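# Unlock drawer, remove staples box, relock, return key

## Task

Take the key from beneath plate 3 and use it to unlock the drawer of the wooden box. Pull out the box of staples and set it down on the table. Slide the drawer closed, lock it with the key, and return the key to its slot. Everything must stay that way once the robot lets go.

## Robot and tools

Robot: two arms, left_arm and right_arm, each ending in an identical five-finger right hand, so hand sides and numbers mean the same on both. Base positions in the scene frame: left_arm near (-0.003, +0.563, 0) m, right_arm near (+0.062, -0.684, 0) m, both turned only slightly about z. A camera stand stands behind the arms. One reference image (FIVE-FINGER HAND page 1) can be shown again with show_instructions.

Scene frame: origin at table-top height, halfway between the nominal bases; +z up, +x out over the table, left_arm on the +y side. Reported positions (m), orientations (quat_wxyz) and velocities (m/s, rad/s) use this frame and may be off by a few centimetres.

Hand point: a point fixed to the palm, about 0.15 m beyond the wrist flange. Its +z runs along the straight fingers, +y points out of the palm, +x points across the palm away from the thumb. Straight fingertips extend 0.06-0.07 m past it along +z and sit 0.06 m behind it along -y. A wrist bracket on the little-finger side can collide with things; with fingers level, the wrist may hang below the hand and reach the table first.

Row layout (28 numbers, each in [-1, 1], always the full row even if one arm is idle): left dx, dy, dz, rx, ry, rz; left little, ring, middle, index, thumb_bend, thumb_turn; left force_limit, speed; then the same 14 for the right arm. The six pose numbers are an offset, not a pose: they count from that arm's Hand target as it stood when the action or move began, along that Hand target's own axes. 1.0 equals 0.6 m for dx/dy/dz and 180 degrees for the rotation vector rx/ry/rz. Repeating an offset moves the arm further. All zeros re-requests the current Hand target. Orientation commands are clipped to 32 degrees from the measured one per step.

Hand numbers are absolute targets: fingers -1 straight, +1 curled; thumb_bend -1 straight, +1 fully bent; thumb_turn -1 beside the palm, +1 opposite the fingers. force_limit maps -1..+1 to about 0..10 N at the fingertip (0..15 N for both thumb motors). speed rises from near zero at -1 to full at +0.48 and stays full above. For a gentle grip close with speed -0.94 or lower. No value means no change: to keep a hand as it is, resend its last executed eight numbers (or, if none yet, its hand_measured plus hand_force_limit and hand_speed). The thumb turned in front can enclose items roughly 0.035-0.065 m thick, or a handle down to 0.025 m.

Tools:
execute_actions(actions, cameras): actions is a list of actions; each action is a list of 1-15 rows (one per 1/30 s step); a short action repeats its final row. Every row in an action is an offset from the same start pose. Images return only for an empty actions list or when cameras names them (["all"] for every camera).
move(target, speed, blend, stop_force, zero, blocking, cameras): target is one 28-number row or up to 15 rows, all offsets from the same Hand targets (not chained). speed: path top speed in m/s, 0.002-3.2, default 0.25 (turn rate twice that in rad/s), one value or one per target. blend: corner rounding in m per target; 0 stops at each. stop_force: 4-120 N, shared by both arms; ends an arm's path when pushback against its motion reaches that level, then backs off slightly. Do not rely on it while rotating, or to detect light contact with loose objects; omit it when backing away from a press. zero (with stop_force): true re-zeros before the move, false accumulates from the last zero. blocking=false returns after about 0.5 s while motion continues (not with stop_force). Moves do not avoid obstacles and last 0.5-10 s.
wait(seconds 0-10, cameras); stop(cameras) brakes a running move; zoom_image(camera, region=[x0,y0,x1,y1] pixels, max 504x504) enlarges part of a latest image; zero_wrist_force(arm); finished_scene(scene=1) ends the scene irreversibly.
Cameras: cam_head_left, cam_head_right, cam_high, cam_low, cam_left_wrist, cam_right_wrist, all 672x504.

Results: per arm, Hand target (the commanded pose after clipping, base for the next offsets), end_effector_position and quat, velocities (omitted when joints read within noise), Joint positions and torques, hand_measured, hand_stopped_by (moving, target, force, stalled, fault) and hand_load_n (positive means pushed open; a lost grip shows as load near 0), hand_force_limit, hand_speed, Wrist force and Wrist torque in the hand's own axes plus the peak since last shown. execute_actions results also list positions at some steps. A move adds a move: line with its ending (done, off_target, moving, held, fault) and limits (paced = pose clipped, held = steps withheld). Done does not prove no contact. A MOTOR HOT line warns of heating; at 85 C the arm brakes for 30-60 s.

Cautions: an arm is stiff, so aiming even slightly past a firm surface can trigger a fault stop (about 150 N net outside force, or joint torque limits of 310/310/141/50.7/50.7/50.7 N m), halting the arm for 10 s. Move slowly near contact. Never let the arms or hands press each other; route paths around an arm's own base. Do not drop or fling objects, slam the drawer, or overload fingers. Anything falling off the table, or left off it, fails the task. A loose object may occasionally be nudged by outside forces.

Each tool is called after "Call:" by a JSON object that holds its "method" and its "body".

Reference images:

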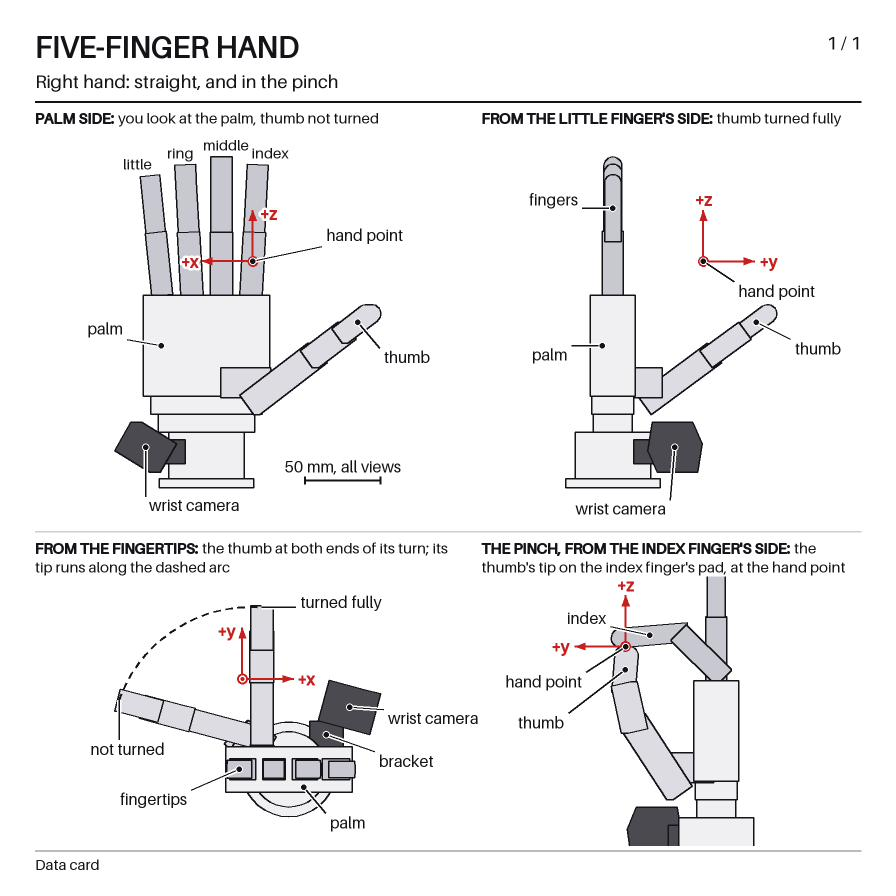

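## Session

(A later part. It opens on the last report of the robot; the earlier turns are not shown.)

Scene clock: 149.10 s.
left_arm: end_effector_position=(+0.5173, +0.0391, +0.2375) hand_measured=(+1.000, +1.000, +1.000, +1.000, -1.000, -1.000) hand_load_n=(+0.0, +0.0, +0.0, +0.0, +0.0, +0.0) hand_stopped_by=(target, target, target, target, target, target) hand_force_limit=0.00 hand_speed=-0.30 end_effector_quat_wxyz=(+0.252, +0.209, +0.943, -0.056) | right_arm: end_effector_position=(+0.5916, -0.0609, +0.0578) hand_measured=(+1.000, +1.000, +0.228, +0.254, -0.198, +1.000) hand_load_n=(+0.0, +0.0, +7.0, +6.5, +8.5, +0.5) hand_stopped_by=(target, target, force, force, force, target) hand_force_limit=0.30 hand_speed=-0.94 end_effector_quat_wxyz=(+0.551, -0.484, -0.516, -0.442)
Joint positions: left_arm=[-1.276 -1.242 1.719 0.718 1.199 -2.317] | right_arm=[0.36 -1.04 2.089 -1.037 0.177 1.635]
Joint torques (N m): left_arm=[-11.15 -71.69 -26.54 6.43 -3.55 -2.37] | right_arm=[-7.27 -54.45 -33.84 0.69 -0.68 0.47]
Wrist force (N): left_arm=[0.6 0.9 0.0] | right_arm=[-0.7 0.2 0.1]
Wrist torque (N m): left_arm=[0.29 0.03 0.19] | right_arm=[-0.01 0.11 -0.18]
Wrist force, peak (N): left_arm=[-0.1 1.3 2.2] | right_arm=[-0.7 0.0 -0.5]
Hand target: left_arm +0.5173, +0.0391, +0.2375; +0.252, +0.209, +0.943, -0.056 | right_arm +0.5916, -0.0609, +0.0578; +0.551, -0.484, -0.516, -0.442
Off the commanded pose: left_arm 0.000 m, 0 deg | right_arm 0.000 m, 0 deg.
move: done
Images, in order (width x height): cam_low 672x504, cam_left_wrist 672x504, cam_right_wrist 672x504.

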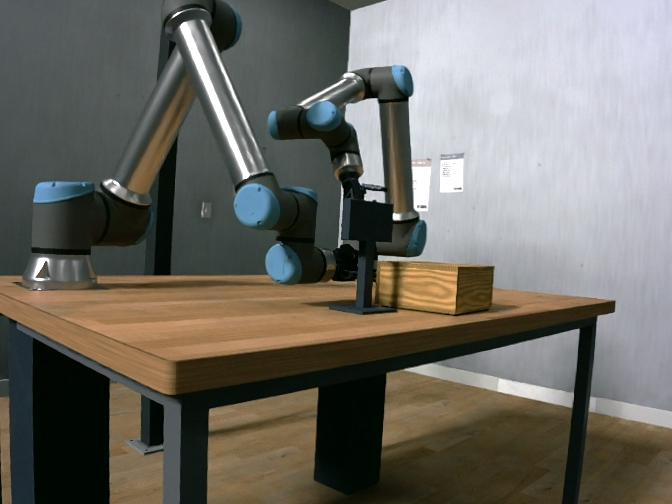

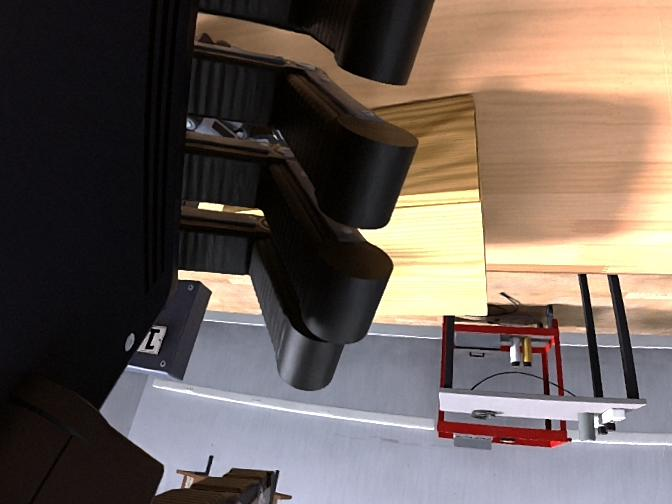

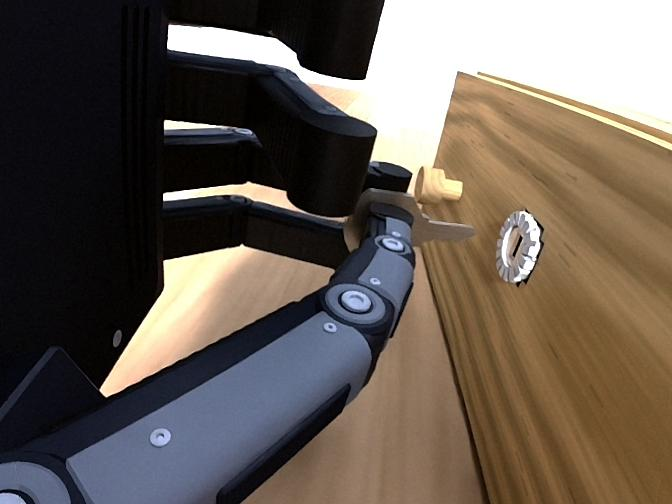

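Call:
{"method": "move", "body": {"target": [0.0191,0.0025,-0.0637,0,0,0,-1,-1,-1,-1,-1,-1,0,-0.3,0,0,0,0,0,0,1,1,0.62,0.62,0.22,1,0.3,-0.94], "speed": 0.15, "cameras": ["cam_left_wrist", "cam_right_wrist"]}}

Call:
{"method": "zoom_image", "body": {"camera": "cam_left_wrist", "region": [250, 90, 370, 190]}}

Scene clock: 150.87 s.
left_arm: end_effector_position=(+0.4917, +0.0528, +0.2649) hand_measured=(-1.000, -1.000, -1.000, -1.000, -1.000, -1.000) hand_load_n=(+0.0, +0.0, +0.0, +0.0, +0.0, +0.0) hand_stopped_by=(target, target, target, target, target, target) hand_force_limit=0.00 hand_speed=-0.30 end_effector_quat_wxyz=(+0.252, +0.209, +0.943, -0.056) | right_arm: end_effector_position=(+0.5916, -0.0609, +0.0578) hand_measured=(+1.000, +1.000, +0.228, +0.254, -0.198, +1.000) hand_load_n=(+0.0, +0.0, +7.0, +6.5, +9.0, +0.5) hand_stopped_by=(target, target, force, force, force, target) hand_force_limit=0.30 hand_speed=-0.94 end_effector_quat_wxyz=(+0.551, -0.484, -0.516, -0.442)
Joint positions: left_arm=[-1.312 -1.299 1.747 0.761 1.186 -2.352] | right_arm=[0.36 -1.04 2.089 -1.037 0.177 1.635]
Joint torques (N m): left_arm=[14.3 -46.02 -42.58 -0.33 1.1 2.6] | right_arm=[-5.45 -55.05 -34.46 0.81 -0.85 0.23]
Wrist force (N): left_arm=[-0.1 0.4 0.3] | right_arm=[-0.6 -0.1 0.1]
Wrist torque (N m): left_arm=[0.21 0.14 0.05] | right_arm=[-0.05 0.08 -0.18]
Wrist force, peak (N): left_arm=[0.2 1.3 1.0] | right_arm=[-0.8 -0.1 0.0]
Hand target: left_arm +0.4917, +0.0528, +0.2649; +0.252, +0.209, +0.943, -0.056 | right_arm +0.5916, -0.0609, +0.0578; +0.551, -0.484, -0.516, -0.442
Off the commanded pose: left_arm 0.000 m, 0 deg | right_arm 0.000 m, 0 deg.
move: done
Images, in order (width x height): cam_left_wrist 672x504, cam_right_wrist 672x504.

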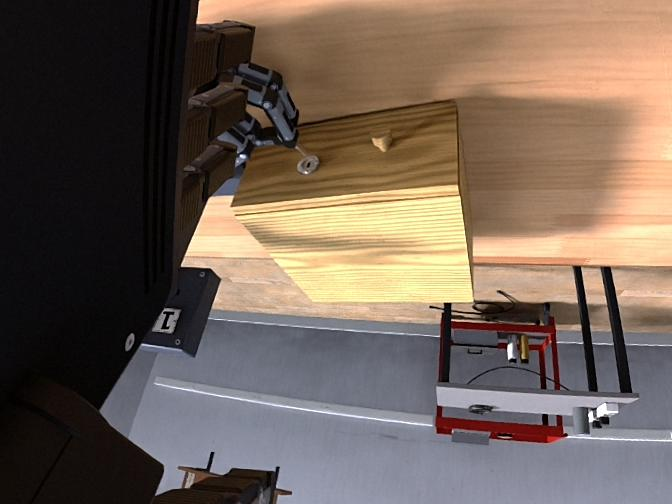

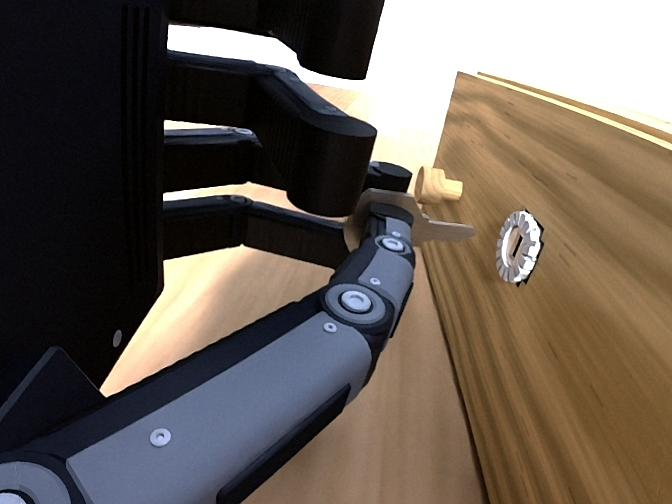

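Scaled by 4.200 from the camera's 672x504 image, which has a finer 960x720 frame.

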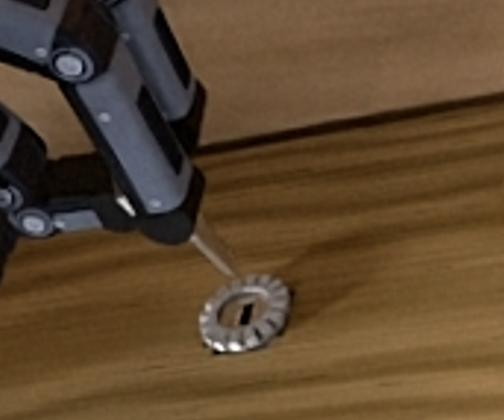

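Call:
{"method": "zoom_image", "body": {"camera": "cam_left_wrist", "region": [285, 135, 335, 180]}}

Scaled by 10.080 from the camera's 672x504 image, which has a finer 960x720 frame.

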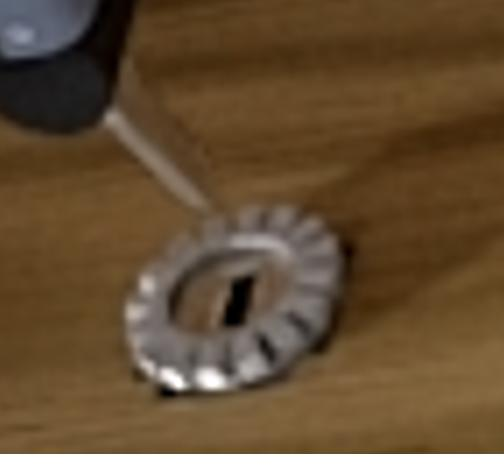

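Call:
{"method": "zoom_image", "body": {"camera": "cam_right_wrist", "region": [410, 190, 490, 260]}}

Scaled by 6.300 from the camera's 672x504 image, which has a finer 960x720 frame.

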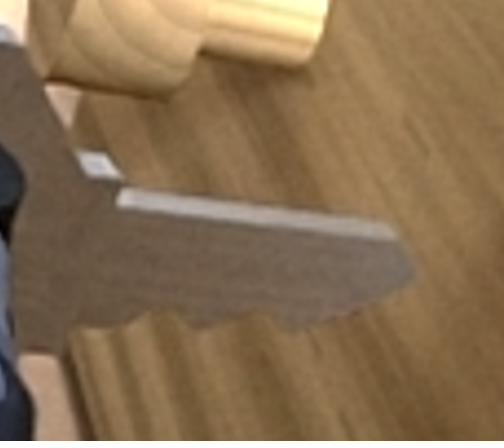

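Call:
{"method": "move", "body": {"target": [0,0,0,0,0,0,-1,-1,-1,-1,-1,-1,0,-0.3,-0.00303,0.01362,0.0085,-0.076,0,-0.0252,1,1,0.62,0.62,0.22,1,0.3,-0.94], "speed": 0.1, "cameras": ["cam_left_wrist", "cam_right_wrist"]}}

Call:
{"method": "zoom_image", "body": {"camera": "cam_left_wrist", "region": [285, 135, 335, 180]}}

Call:
{"method": "zoom_image", "body": {"camera": "cam_right_wrist", "region": [410, 190, 510, 280]}}

Scene clock: 156.23 s.
left_arm: end_effector_position=(+0.4917, +0.0528, +0.2649) hand_measured=(-1.000, -1.000, -1.000, -1.000, -1.000, -1.000) hand_load_n=(+0.5, +0.0, +0.0, +0.0, +0.0, +0.0) hand_stopped_by=(target, target, target, target, target, target) hand_force_limit=0.00 hand_speed=-0.30 end_effector_quat_wxyz=(+0.252, +0.209, +0.943, -0.056) | right_arm: end_effector_position=(+0.5986, -0.0547, +0.0554) hand_measured=(+1.000, +1.000, +0.228, +0.254, -0.198, +1.000) hand_load_n=(+0.0, +0.0, +7.0, +6.5, +8.5, +0.5) hand_stopped_by=(target, target, force, force, force, target) hand_force_limit=0.30 hand_speed=-0.94 end_effector_quat_wxyz=(+0.471, -0.525, -0.479, -0.522)
Joint positions: left_arm=[-1.312 -1.299 1.747 0.761 1.186 -2.352] | right_arm=[0.427 -1.065 2.16 -1.072 0.482 1.546]
Joint torques (N m): left_arm=[14.06 -45.74 -42.27 2.34 -0.67 2.66] | right_arm=[-11 -66.14 -34.04 1.12 -0.4 2.96]
Wrist force (N): left_arm=[-0.2 1.0 0.1] | right_arm=[-0.4 0.2 0.0]
Wrist torque (N m): left_arm=[0.31 0.15 0.06] | right_arm=[0.01 0.06 -0.12]
Wrist force, peak (N): left_arm=[0.1 1.4 -0.3] | right_arm=[-1.0 0.0 0.1]
Hand target: left_arm +0.4917, +0.0528, +0.2649; +0.252, +0.209, +0.943, -0.056 | right_arm +0.5988, -0.0547, +0.0554; -0.471, +0.525, +0.479, +0.522
Off the commanded pose: left_arm 0.000 m, 0 deg | right_arm 0.000 m, 0 deg.
move: done
Images, in order (width x height): cam_left_wrist 672x504, cam_right_wrist 672x504.

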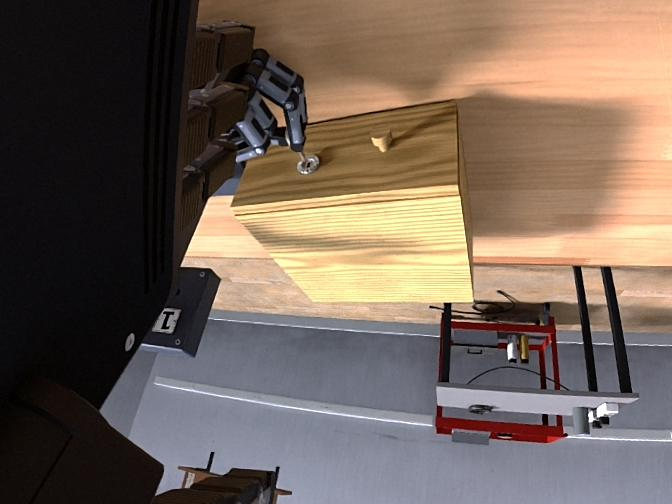

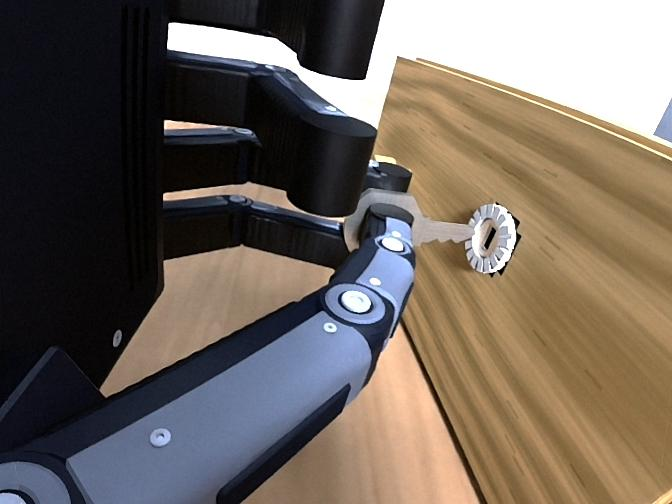

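Scaled by 10.080 from the camera's 672x504 image, which has a finer 960x720 frame.

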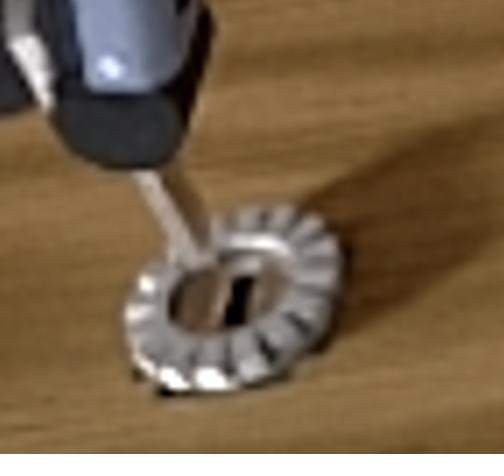

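Scaled by 5.040 from the camera's 672x504 image, which has a finer 960x720 frame.

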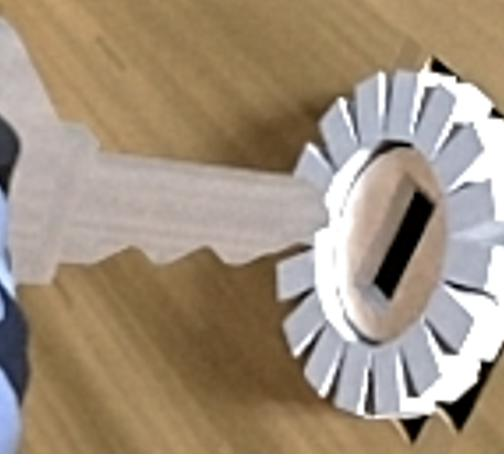

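Call:
{"method": "move", "body": {"target": [0,0,0,0,0,0,-1,-1,-1,-1,-1,-1,0,-0.3,-0.00133,0.00702,0.00356,-0.0095,0,-0.0048,1,1,0.62,0.62,0.22,1,0.3,-0.94], "speed": 0.05, "cameras": ["cam_left_wrist", "cam_right_wrist"]}}

Call:
{"method": "zoom_image", "body": {"camera": "cam_left_wrist", "region": [285, 135, 335, 180]}}

Call:
{"method": "zoom_image", "body": {"camera": "cam_right_wrist", "region": [410, 190, 510, 280]}}

Scene clock: 160.10 s.
left_arm: end_effector_position=(+0.4917, +0.0528, +0.2649) hand_measured=(-1.000, -1.000, -1.000, -1.000, -1.000, -1.000) hand_load_n=(+0.0, +0.0, +0.0, +0.0, +0.0, +0.0) hand_stopped_by=(target, target, target, target, target, target) hand_force_limit=0.00 hand_speed=-0.30 end_effector_quat_wxyz=(+0.252, +0.209, +0.943, -0.056) | right_arm: end_effector_position=(+0.6032, -0.0530, +0.0546) hand_measured=(+1.000, +1.000, +0.228, +0.254, -0.198, +1.000) hand_load_n=(+0.5, +0.0, +7.0, +7.0, +8.5, +0.0) hand_stopped_by=(target, target, force, force, force, target) hand_force_limit=0.30 hand_speed=-0.94 end_effector_quat_wxyz=(-0.459, +0.529, +0.475, +0.533) end_effector_velocity=(-0.001, +0.000, +0.000) end_effector_angular_velocity=(+0.001, +0.000, +0.004)
Joint positions: left_arm=[-1.312 -1.299 1.747 0.761 1.186 -2.352] | right_arm=[0.437 -1.062 2.16 -1.078 0.522 1.532]
Joint velocities: left_arm=[within noise] | right_arm=[0 0 0 0 -0.005 0]
Joint torques (N m): left_arm=[13.11 -45.83 -43.05 4.62 -1.79 2.48] | right_arm=[-7.2 -58.42 -6.09 -0.81 -2.04 1.99]
Wrist force (N): left_arm=[0.4 1.0 0.1] | right_arm=[-0.4 0.0 0.1]
Wrist torque (N m): left_arm=[0.31 0.06 0.10] | right_arm=[-0.03 0.07 -0.09]
Wrist force, peak (N): left_arm=[0.2 1.4 0.0] | right_arm=[-1.0 0.3 0.0]
Hand target: left_arm +0.4917, +0.0528, +0.2649; +0.252, +0.209, +0.943, -0.056 | right_arm +0.6032, -0.0530, +0.0546; -0.459, +0.529, +0.475, +0.533
Off the commanded pose: left_arm 0.000 m, 0 deg | right_arm 0.000 m, 0 deg.
move: done
Images, in order (width x height): cam_left_wrist 672x504, cam_right_wrist 672x504.

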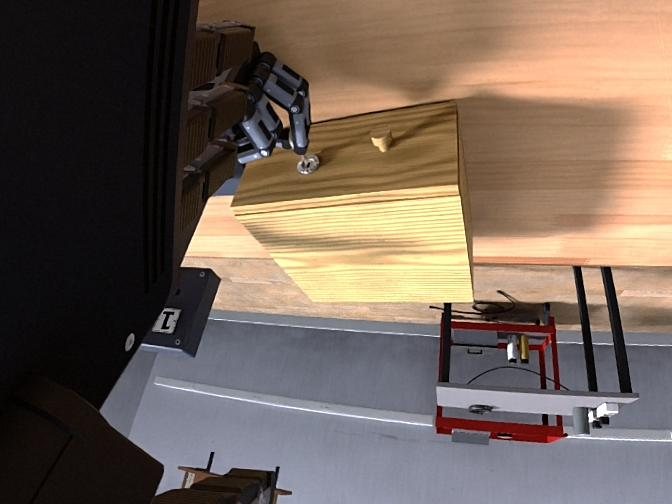

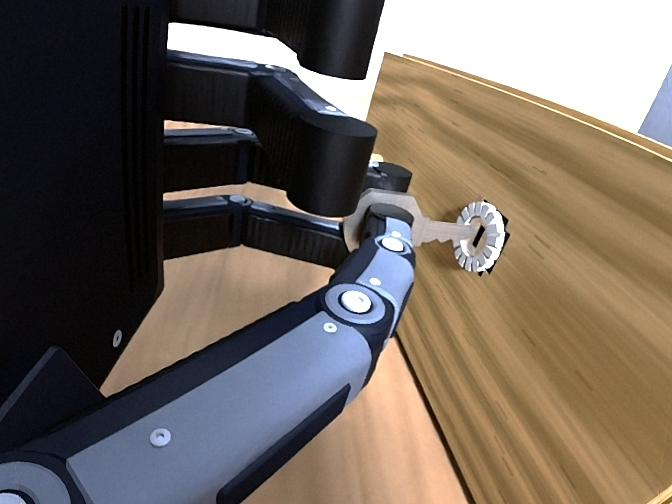

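Scaled by 10.080 from the camera's 672x504 image, which has a finer 960x720 frame.

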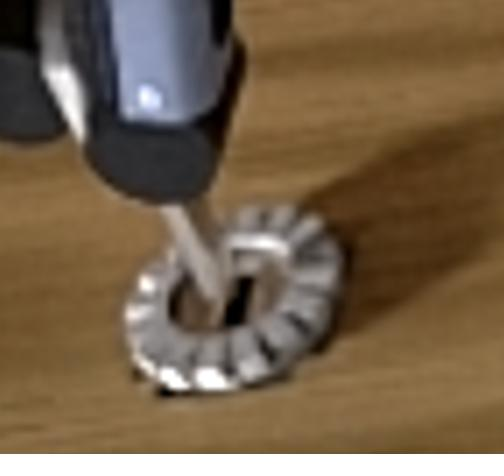

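Scaled by 5.040 from the camera's 672x504 image, which has a finer 960x720 frame.

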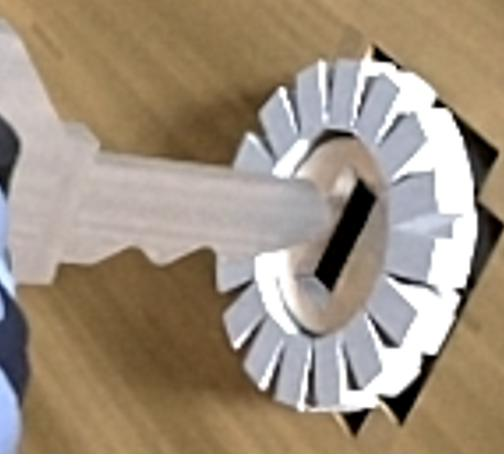

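Call:
{"method": "move", "body": {"target": [[0,0,0,0,0,0,-1,-1,-1,-1,-1,-1,0,-0.3,-0.000523,0.00151,0.00077,0,0,0,1,1,0.62,0.62,0.22,1,0.3,-0.94],[0,0,0,0,0,0,-1,-1,-1,-1,-1,-1,0,-0.3,-0.0009,0.0224,0.0065,0,0,0,1,1,0.62,0.62,0.22,1,0.3,-0.94]], "speed": 0.01, "stop_force": 4, "cameras": ["cam_left_wrist", "cam_right_wrist"]}}

Call:
{"method": "zoom_image", "body": {"camera": "cam_left_wrist", "region": [285, 135, 335, 180]}}

Call:
{"method": "zoom_image", "body": {"camera": "cam_right_wrist", "region": [410, 190, 510, 280]}}

Scene clock: 163.43 s.
left_arm: end_effector_position=(+0.4917, +0.0528, +0.2649) hand_measured=(-1.000, -1.000, -1.000, -1.000, -1.000, -1.000) hand_load_n=(+0.0, +0.0, +0.0, +0.0, +0.0, +0.0) hand_stopped_by=(target, target, target, target, target, target) hand_force_limit=0.00 hand_speed=-0.30 end_effector_quat_wxyz=(+0.252, +0.209, +0.943, -0.056) | right_arm: end_effector_position=(+0.6130, -0.0514, +0.0542) hand_measured=(+1.000, +1.000, +0.228, +0.254, -0.198, +1.000) hand_load_n=(+0.0, +0.0, +6.5, +7.0, +9.0, +0.0) hand_stopped_by=(target, target, force, force, force, target) hand_force_limit=0.30 hand_speed=-0.94 end_effector_quat_wxyz=(-0.459, +0.529, +0.475, +0.533)
Joint positions: left_arm=[-1.312 -1.299 1.747 0.761 1.186 -2.352] | right_arm=[0.433 -1.053 2.143 -1.069 0.517 1.533]
Joint torques (N m): left_arm=[14.03 -45.29 -42.34 5.04 -2.03 2.38] | right_arm=[6.25 -85.2 -5.91 -2.51 1.67 -0.51]
Wrist force (N): left_arm=[0.4 0.8 -0.3] | right_arm=[0.4 1.4 -0.3]
Wrist torque (N m): left_arm=[0.29 0.09 0.09] | right_arm=[-0.05 0.10 -0.11]
Wrist force, peak (N): left_arm=[0.0 1.4 -0.5] | right_arm=[0.1 -5.5 -3.3]
Hand target: left_arm +0.4917, +0.0528, +0.2649; +0.252, +0.209, +0.943, -0.056 | right_arm +0.6130, -0.0514, +0.0542; -0.459, +0.529, +0.475, +0.533 (not the last commanded pose)
Off the commanded pose: left_arm 0.000 m, 0 deg | right_arm 0.004 m, 0 deg.
move: contact (right_arm); path passed 1 of 2 targets
Images, in order (width x height): cam_left_wrist 672x504, cam_right_wrist 672x504.

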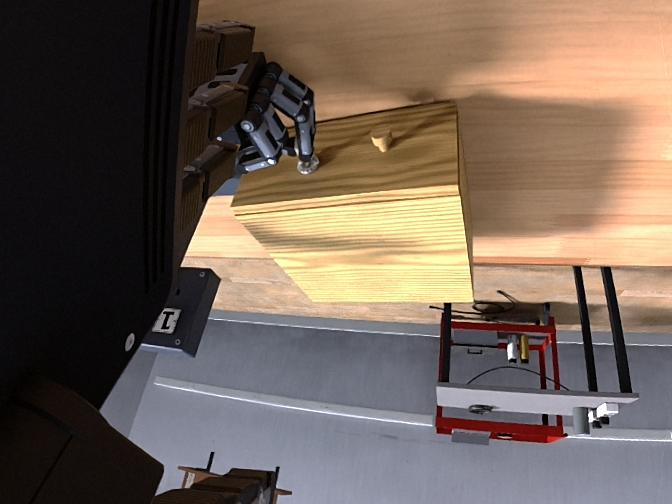

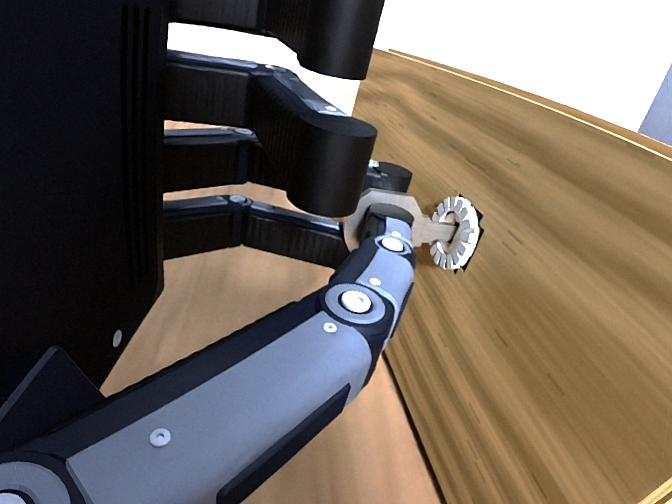

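Scaled by 10.080 from the camera's 672x504 image, which has a finer 960x720 frame.

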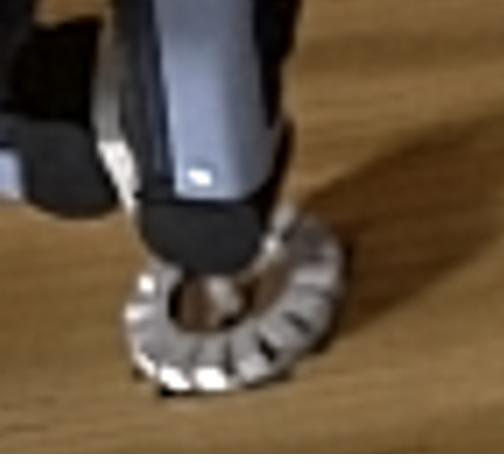

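Scaled by 5.040 from the camera's 672x504 image, which has a finer 960x720 frame.

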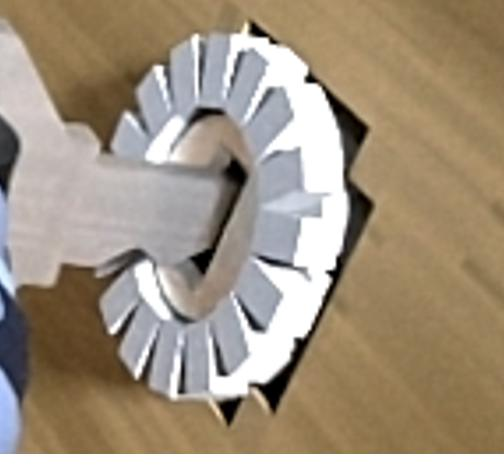

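Call:
{"method": "zoom_image", "body": {"camera": "cam_right_wrist", "region": [425, 205, 475, 255]}}

Scaled by 10.080 from the camera's 672x504 image, which has a finer 960x720 frame.

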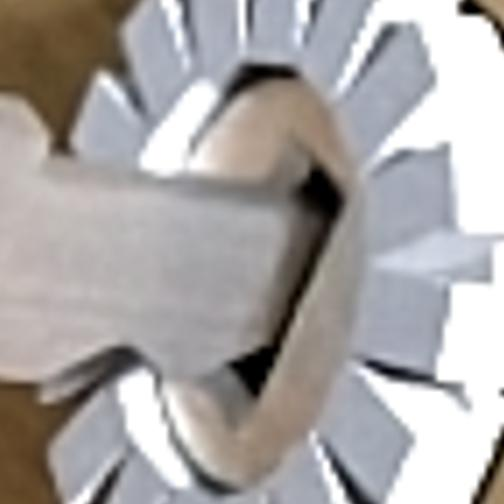

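Call:
{"method": "move", "body": {"target": [[0,0,0,0,0,0,-1,-1,-1,-1,-1,-1,0,-0.3,-0.00001,-0.00099,-0.00269,0.0127,0,0,1,1,0.62,0.62,0.22,1,0.3,-0.94],[0,0,0,0,0,0,-1,-1,-1,-1,-1,-1,0,-0.3,-0.00035,0.0183,0.0026,0.0127,0,0,1,1,0.62,0.62,0.22,1,0.3,-0.94]], "speed": 0.01, "stop_force": 6, "cameras": ["cam_right_wrist"]}}

Call:
{"method": "zoom_image", "body": {"camera": "cam_right_wrist", "region": [425, 205, 475, 255]}}

Scene clock: 169.33 s.
left_arm: end_effector_position=(+0.4917, +0.0528, +0.2649) hand_measured=(-1.000, -1.000, -1.000, -1.000, -1.000, -1.000) hand_load_n=(+0.0, +0.0, +0.0, +0.0, +0.0, +0.0) hand_stopped_by=(target, target, target, target, target, target) hand_force_limit=0.00 hand_speed=-0.30 end_effector_quat_wxyz=(+0.252, +0.209, +0.943, -0.056) | right_arm: end_effector_position=(+0.6197, -0.0519, +0.0542) hand_measured=(+1.000, +1.000, +0.228, +0.254, -0.198, +1.000) hand_load_n=(+0.0, +0.0, +6.5, +7.5, +8.0, -0.5) hand_stopped_by=(target, target, force, force, force, target) hand_force_limit=0.30 hand_speed=-0.94 end_effector_quat_wxyz=(+0.470, -0.520, -0.485, -0.523)
Joint positions: left_arm=[-1.312 -1.299 1.747 0.761 1.186 -2.352] | right_arm=[0.415 -1.043 2.12 -1.052 0.46 1.529]
Joint torques (N m): left_arm=[13.44 -44.79 -42.6 5.17 -1.75 2.4] | right_arm=[6.77 -86.7 -6.33 -2.9 2.43 -2.26]
Wrist force (N): left_arm=[0.1 0.9 -0.2] | right_arm=[0.5 0.3 -0.5]
Wrist torque (N m): left_arm=[0.31 0.12 0.08] | right_arm=[-0.03 0.12 -0.12]
Wrist force, peak (N): left_arm=[0.4 1.3 0.2] | right_arm=[0.8 -6.6 -2.7]
Hand target: left_arm +0.4917, +0.0528, +0.2649; +0.252, +0.209, +0.943, -0.056 | right_arm +0.6196, -0.0519, +0.0542; -0.470, +0.520, +0.485, +0.523 (not the last commanded pose)
Off the commanded pose: left_arm 0.000 m, 0 deg | right_arm 0.004 m, 0 deg.
move: contact (right_arm); path passed 1 of 2 targets
Images, in order (width x height): cam_right_wrist 672x504.

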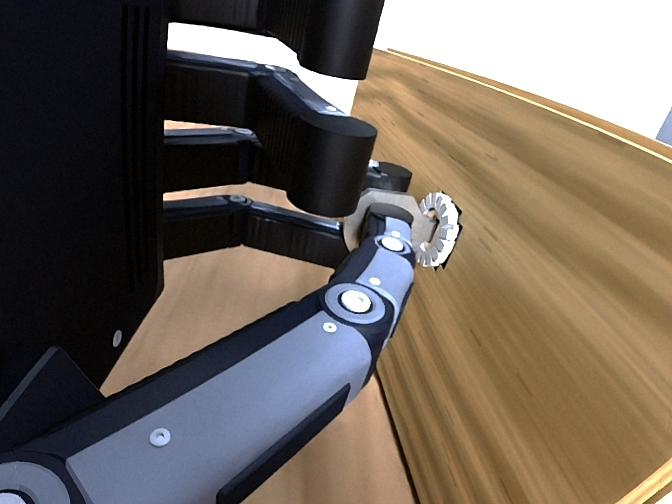

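Scaled by 10.080 from the camera's 672x504 image, which has a finer 960x720 frame.

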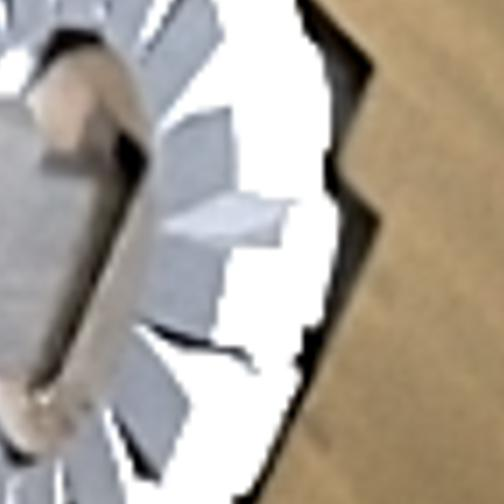

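Call:
{"method": "zoom_image", "body": {"camera": "cam_right_wrist", "region": [400, 180, 480, 260]}}

Call:
{"method": "wait", "body": {"seconds": 0, "cameras": ["cam_left_wrist", "cam_right_wrist"]}}

Call:
{"method": "zoom_image", "body": {"camera": "cam_left_wrist", "region": [270, 120, 340, 180]}}

Scaled by 6.300 from the camera's 672x504 image, which has a finer 960x720 frame.

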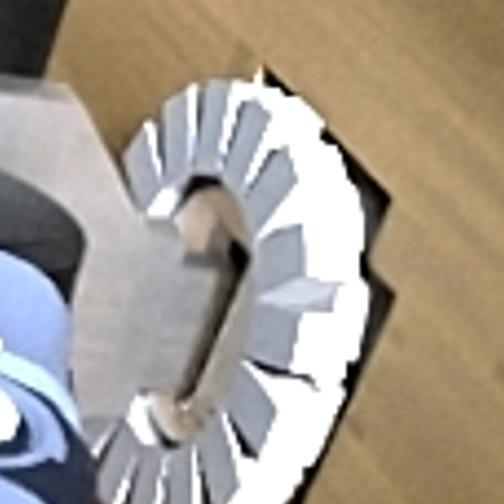

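Scene clock: 169.73 s.
left_arm: end_effector_position=(+0.4917, +0.0528, +0.2649) hand_measured=(-1.000, -1.000, -1.000, -1.000, -1.000, -1.000) hand_load_n=(+0.0, +0.0, +0.0, +0.0, +0.0, +0.0) hand_stopped_by=(target, target, target, target, target, target) hand_force_limit=0.00 hand_speed=-0.30 end_effector_quat_wxyz=(+0.252, +0.209, +0.943, -0.056) | right_arm: end_effector_position=(+0.6197, -0.0519, +0.0542) hand_measured=(+1.000, +1.000, +0.228, +0.254, -0.198, +1.000) hand_load_n=(+0.0, +0.0, +6.5, +7.5, +8.0, -0.5) hand_stopped_by=(target, target, force, force, force, target) hand_force_limit=0.30 hand_speed=-0.94 end_effector_quat_wxyz=(+0.470, -0.520, -0.485, -0.523)
Joint positions: left_arm=[-1.312 -1.299 1.747 0.761 1.186 -2.352] | right_arm=[0.415 -1.043 2.12 -1.052 0.46 1.529]
Joint torques (N m): left_arm=[13.64 -46.57 -42.2 5.32 -1.77 2.39] | right_arm=[6.47 -87.68 -7.07 -3.06 1.93 -1.67]
Wrist force (N): left_arm=[0.1 0.8 -0.3] | right_arm=[0.8 0.3 -0.5]
Wrist torque (N m): left_arm=[0.30 0.11 0.08] | right_arm=[-0.01 0.09 -0.11]
Wrist force, peak (N): left_arm=[-0.1 1.3 0.0] | right_arm=[1.0 0.6 -0.5]
Hand target: left_arm +0.4917, +0.0528, +0.2649; +0.252, +0.209, +0.943, -0.056 | right_arm +0.6196, -0.0519, +0.0542; -0.470, +0.520, +0.485, +0.523 (not the last commanded pose)
Off the commanded pose: left_arm 0.000 m, 0 deg | right_arm 0.004 m, 0 deg.
Images, in order (width x height): cam_left_wrist 672x504, cam_right_wrist 672x504.

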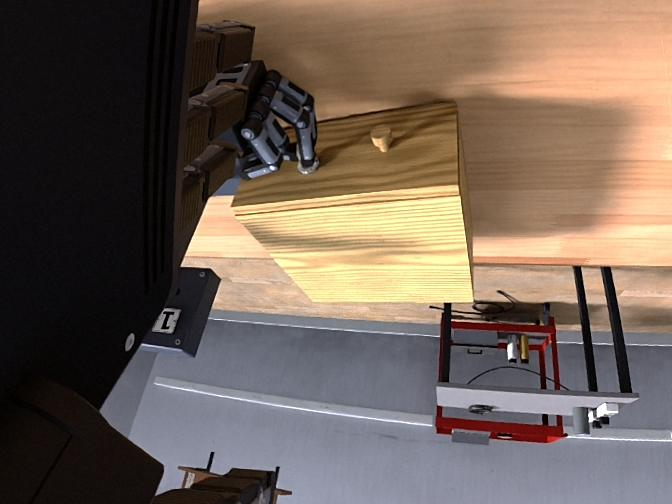

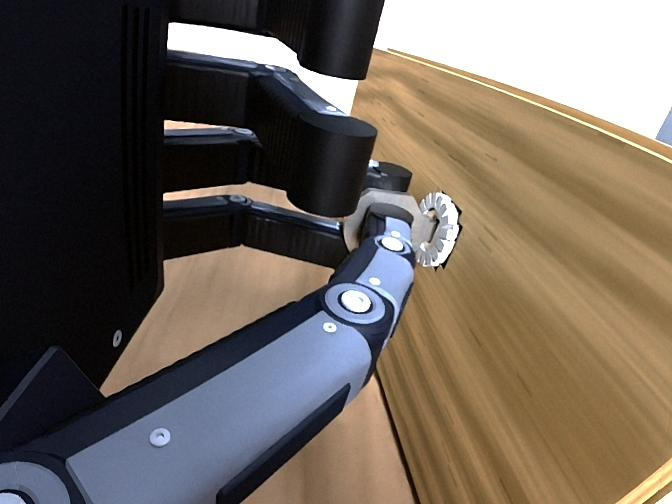

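Scaled by 7.200 from the camera's 672x504 image, which has a finer 960x720 frame.

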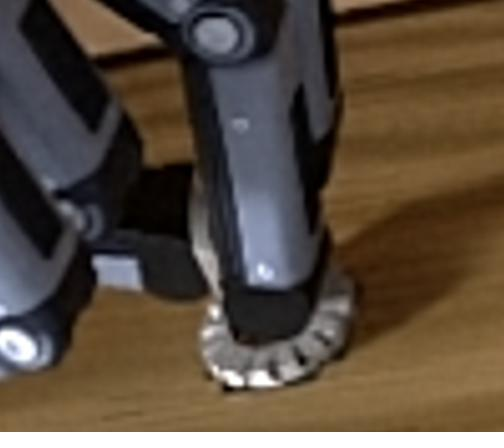

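Call:
{"method": "move", "body": {"target": [[0,0,0,0,0,0,-1,-1,-1,-1,-1,-1,0,-0.3,-0.00001,-0.0005,-0.0015,0.0064,0,0,1,1,0.62,0.62,0.22,1,0.3,-0.94],[0,0,0,0,0,0,-1,-1,-1,-1,-1,-1,0,-0.3,-0.0002,0.0125,0.0015,0.0064,0,0,1,1,0.62,0.62,0.22,1,0.3,-0.94]], "speed": 0.01, "stop_force": 7, "cameras": ["cam_right_wrist"]}}

Call:
{"method": "zoom_image", "body": {"camera": "cam_right_wrist", "region": [400, 180, 480, 260]}}

Scene clock: 172.57 s.
left_arm: end_effector_position=(+0.4917, +0.0528, +0.2649) hand_measured=(-1.000, -1.000, -1.000, -1.000, -1.000, -1.000) hand_load_n=(+0.0, +0.0, +0.0, +0.0, +0.0, +0.0) hand_stopped_by=(target, target, target, target, target, target) hand_force_limit=0.00 hand_speed=-0.30 end_effector_quat_wxyz=(+0.252, +0.209, +0.943, -0.056) | right_arm: end_effector_position=(+0.6207, -0.0526, +0.0542) hand_measured=(+1.000, +1.000, +0.228, +0.254, -0.198, +1.000) hand_load_n=(+0.0, +0.0, +7.0, +8.0, +7.0, -1.0) hand_stopped_by=(target, target, force, force, force, target) hand_force_limit=0.30 hand_speed=-0.94 end_effector_quat_wxyz=(+0.475, -0.515, -0.491, -0.518)
Joint positions: left_arm=[-1.312 -1.299 1.747 0.761 1.186 -2.352] | right_arm=[0.408 -1.039 2.113 -1.046 0.432 1.526]
Joint torques (N m): left_arm=[13.97 -46.39 -42.27 5.36 -1.97 2.43] | right_arm=[2.45 -84.59 -4.61 -2.11 1.18 -1.64]
Wrist force (N): left_arm=[0.0 1.0 0.3] | right_arm=[3.0 1.2 0.6]
Wrist torque (N m): left_arm=[0.29 0.11 0.06] | right_arm=[0.00 0.08 -0.10]
Wrist force, peak (N): left_arm=[0.1 1.6 0.0] | right_arm=[3.8 -9.5 -2.4]
Hand target: left_arm +0.4917, +0.0528, +0.2649; +0.252, +0.209, +0.943, -0.056 | right_arm +0.6207, -0.0526, +0.0542; -0.475, +0.515, +0.491, +0.518 (not the last commanded pose)
Off the commanded pose: left_arm 0.000 m, 0 deg | right_arm 0.007 m, 0 deg.
move: contact (right_arm); path passed 1 of 2 targets
Images, in order (width x height): cam_right_wrist 672x504.

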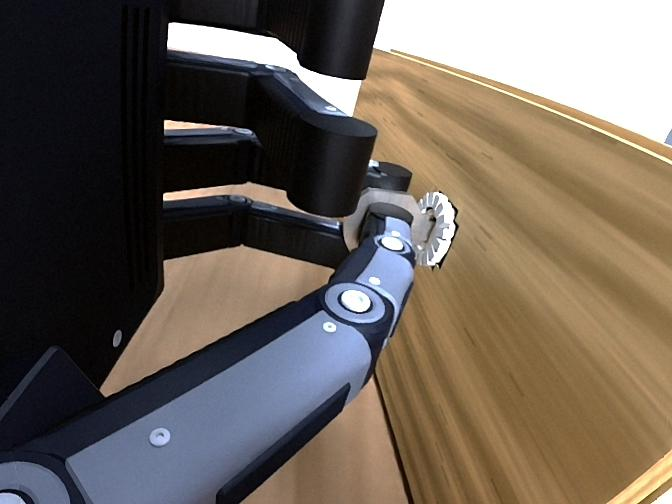

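Scaled by 6.300 from the camera's 672x504 image, which has a finer 960x720 frame.

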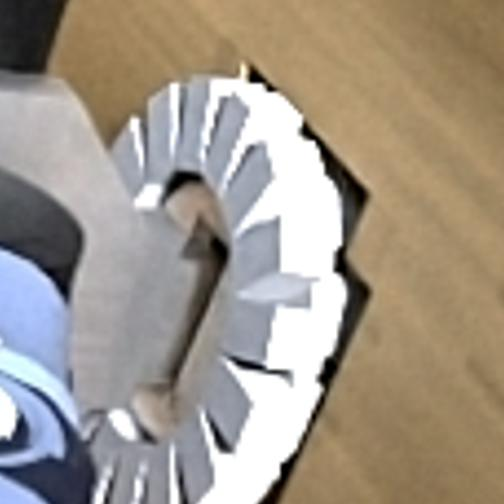

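Call:
{"method": "zoom_image", "body": {"camera": "cam_right_wrist", "region": [412, 202, 452, 250]}}

Scaled by 10.500 from the camera's 672x504 image, which has a finer 960x720 frame.

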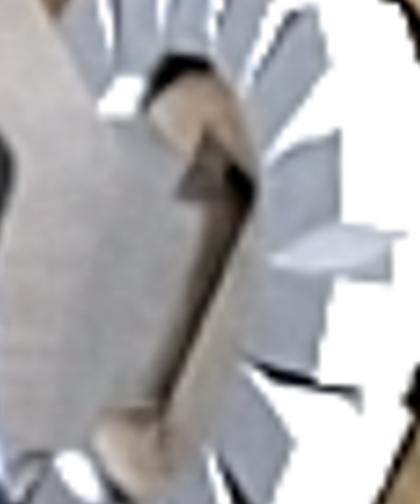

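Call:
{"method": "move", "body": {"target": [[0,0,0,0,0,0,-1,-1,-1,-1,-1,-1,0,-0.3,0.0008,-0.0003,-0.0003,0,0,0,1,1,0.62,0.62,0.22,1,0.3,-0.94],[0,0,0,0,0,0,-1,-1,-1,-1,-1,-1,0,-0.3,0.0008,0.008,0.0014,0,0,0,1,1,0.62,0.62,0.22,1,0.3,-0.94]], "speed": 0.01, "stop_force": 8, "cameras": ["cam_right_wrist"]}}

Call:
{"method": "zoom_image", "body": {"camera": "cam_right_wrist", "region": [412, 202, 452, 250]}}

Scene clock: 175.33 s.
left_arm: end_effector_position=(+0.4917, +0.0528, +0.2649) hand_measured=(-1.000, -1.000, -1.000, -1.000, -1.000, -1.000) hand_load_n=(+0.0, +0.0, +0.0, +0.0, +0.0, +0.0) hand_stopped_by=(target, target, target, target, target, target) hand_force_limit=0.00 hand_speed=-0.30 end_effector_quat_wxyz=(+0.252, +0.209, +0.943, -0.056) | right_arm: end_effector_position=(+0.6256, -0.0520, +0.0548) hand_measured=(+1.000, +1.000, +0.228, +0.254, -0.198, +1.000) hand_load_n=(+0.0, +0.0, +7.0, +7.5, +7.0, -0.5) hand_stopped_by=(target, target, force, force, force, target) hand_force_limit=0.30 hand_speed=-0.94 end_effector_quat_wxyz=(+0.475, -0.515, -0.491, -0.518)
Joint positions: left_arm=[-1.312 -1.299 1.747 0.761 1.186 -2.352] | right_arm=[0.405 -1.036 2.104 -1.04 0.43 1.526]
Joint torques (N m): left_arm=[13.02 -45.33 -43.01 5.33 -1.78 2.35] | right_arm=[-5.69 -74.27 -13.87 -3.49 1.2 -3.08]
Wrist force (N): left_arm=[0.4 0.7 0.2] | right_arm=[-2.4 -5.2 -1.5]
Wrist torque (N m): left_arm=[0.26 0.06 0.08] | right_arm=[-0.06 0.06 -0.08]
Wrist force, peak (N): left_arm=[0.6 1.2 0.3] | right_arm=[-1.8 -6.2 -1.4]
Hand target: left_arm +0.4917, +0.0528, +0.2649; +0.252, +0.209, +0.943, -0.056 | right_arm +0.6255, -0.0520, +0.0548; -0.475, +0.515, +0.491, +0.518
Off the commanded pose: left_arm 0.000 m, 0 deg | right_arm 0.000 m, 0 deg.
move: done
Images, in order (width x height): cam_right_wrist 672x504.

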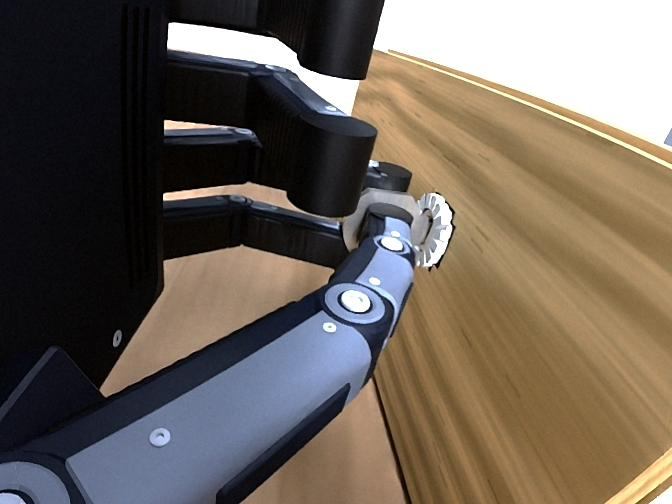

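Scaled by 10.500 from the camera's 672x504 image, which has a finer 960x720 frame.

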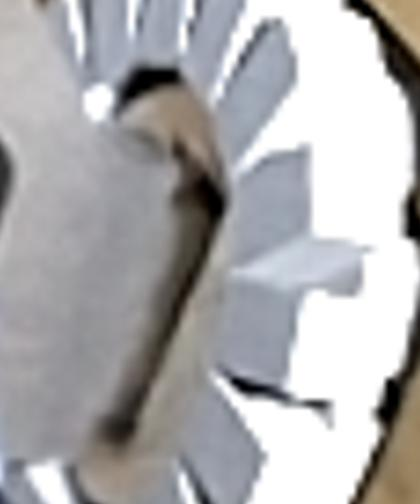

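Call:
{"method": "move", "body": {"target": [[0,0,0,0,0,0,-1,-1,-1,-1,-1,-1,0,-0.3,-0.00033,0,0,0,0,0,1,1,0.62,0.62,0.22,1,0.3,-0.94],[0,0,0,0,0,0,-1,-1,-1,-1,-1,-1,0,-0.3,-0.00035,0.00082,-0.0005,0.0064,0,0,1,1,0.62,0.62,0.22,1,0.3,-0.94],[0,0,0,0,0,0,-1,-1,-1,-1,-1,-1,0,-0.3,-0.00036,0.00163,0.00101,-0.0064,0,0,1,1,0.62,0.62,0.22,1,0.3,-0.94],[0,0,0,0,0,0,-1,-1,-1,-1,-1,-1,0,-0.3,-0.00038,0.00245,0.00051,0,0,0,1,1,0.62,0.62,0.22,1,0.3,-0.94]], "speed": 0.01, "stop_force": 12, "cameras": ["cam_right_wrist", "cam_left_wrist"]}}

Call:
{"method": "zoom_image", "body": {"camera": "cam_right_wrist", "region": [412, 202, 452, 250]}}

Scene clock: 181.33 s.
left_arm: end_effector_position=(+0.4917, +0.0528, +0.2649) hand_measured=(-1.000, -1.000, -1.000, -1.000, -1.000, -1.000) hand_load_n=(+0.0, +0.0, +0.0, +0.0, -0.5, +0.0) hand_stopped_by=(target, target, target, target, target, target) hand_force_limit=0.00 hand_speed=-0.30 end_effector_quat_wxyz=(+0.252, +0.209, +0.943, -0.056) | right_arm: end_effector_position=(+0.6270, -0.0518, +0.0546) hand_measured=(+1.000, +1.000, +0.228, +0.254, -0.198, +1.000) hand_load_n=(+0.0, +0.0, +7.5, +7.5, +6.5, -0.5) hand_stopped_by=(target, target, force, force, force, target) hand_force_limit=0.30 hand_speed=-0.94 end_effector_quat_wxyz=(+0.475, -0.515, -0.491, -0.518)
Joint positions: left_arm=[-1.312 -1.299 1.747 0.761 1.186 -2.352] | right_arm=[0.405 -1.035 2.101 -1.039 0.429 1.526]
Joint torques (N m): left_arm=[13.31 -45.12 -42.78 5.27 -1.83 2.3] | right_arm=[0.63 -64.09 -24.6 -2.49 3.46 -2.31]
Wrist force (N): left_arm=[0.2 1.4 -0.2] | right_arm=[-1.3 -5.8 -1.1]
Wrist torque (N m): left_arm=[0.38 0.11 0.10] | right_arm=[-0.06 0.11 -0.13]
Wrist force, peak (N): left_arm=[0.7 1.4 -0.3] | right_arm=[1.0 -8.3 -4.3]
Hand target: left_arm +0.4917, +0.0528, +0.2649; +0.252, +0.209, +0.943, -0.056 | right_arm +0.6270, -0.0518, +0.0546; -0.475, +0.515, +0.491, +0.518
Off the commanded pose: left_arm 0.000 m, 0 deg | right_arm 0.000 m, 0 deg.
move: done
Images, in order (width x height): cam_left_wrist 672x504, cam_right_wrist 672x504.

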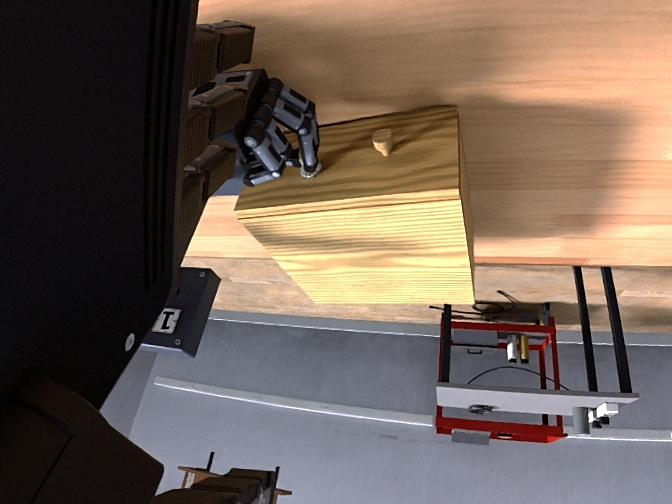

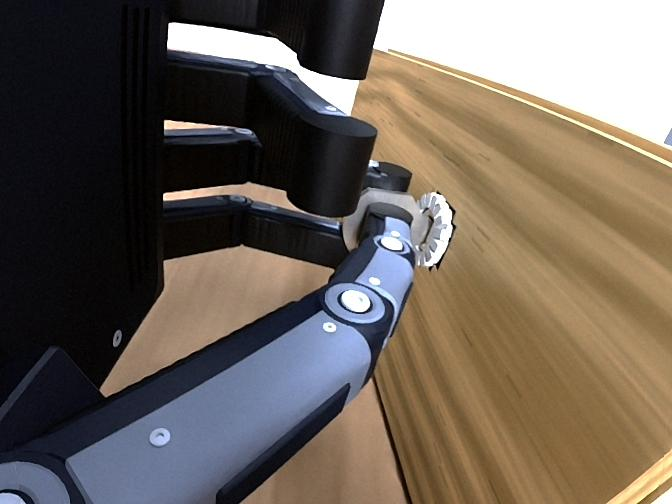

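Scaled by 10.500 from the camera's 672x504 image, which has a finer 960x720 frame.

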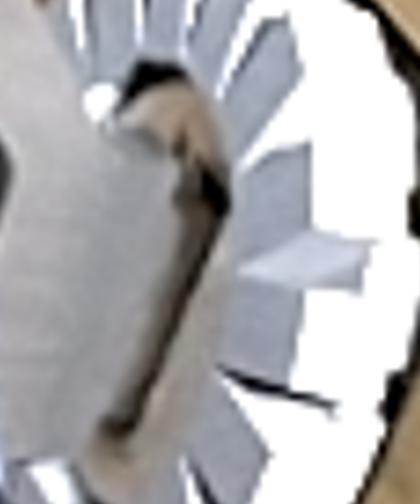

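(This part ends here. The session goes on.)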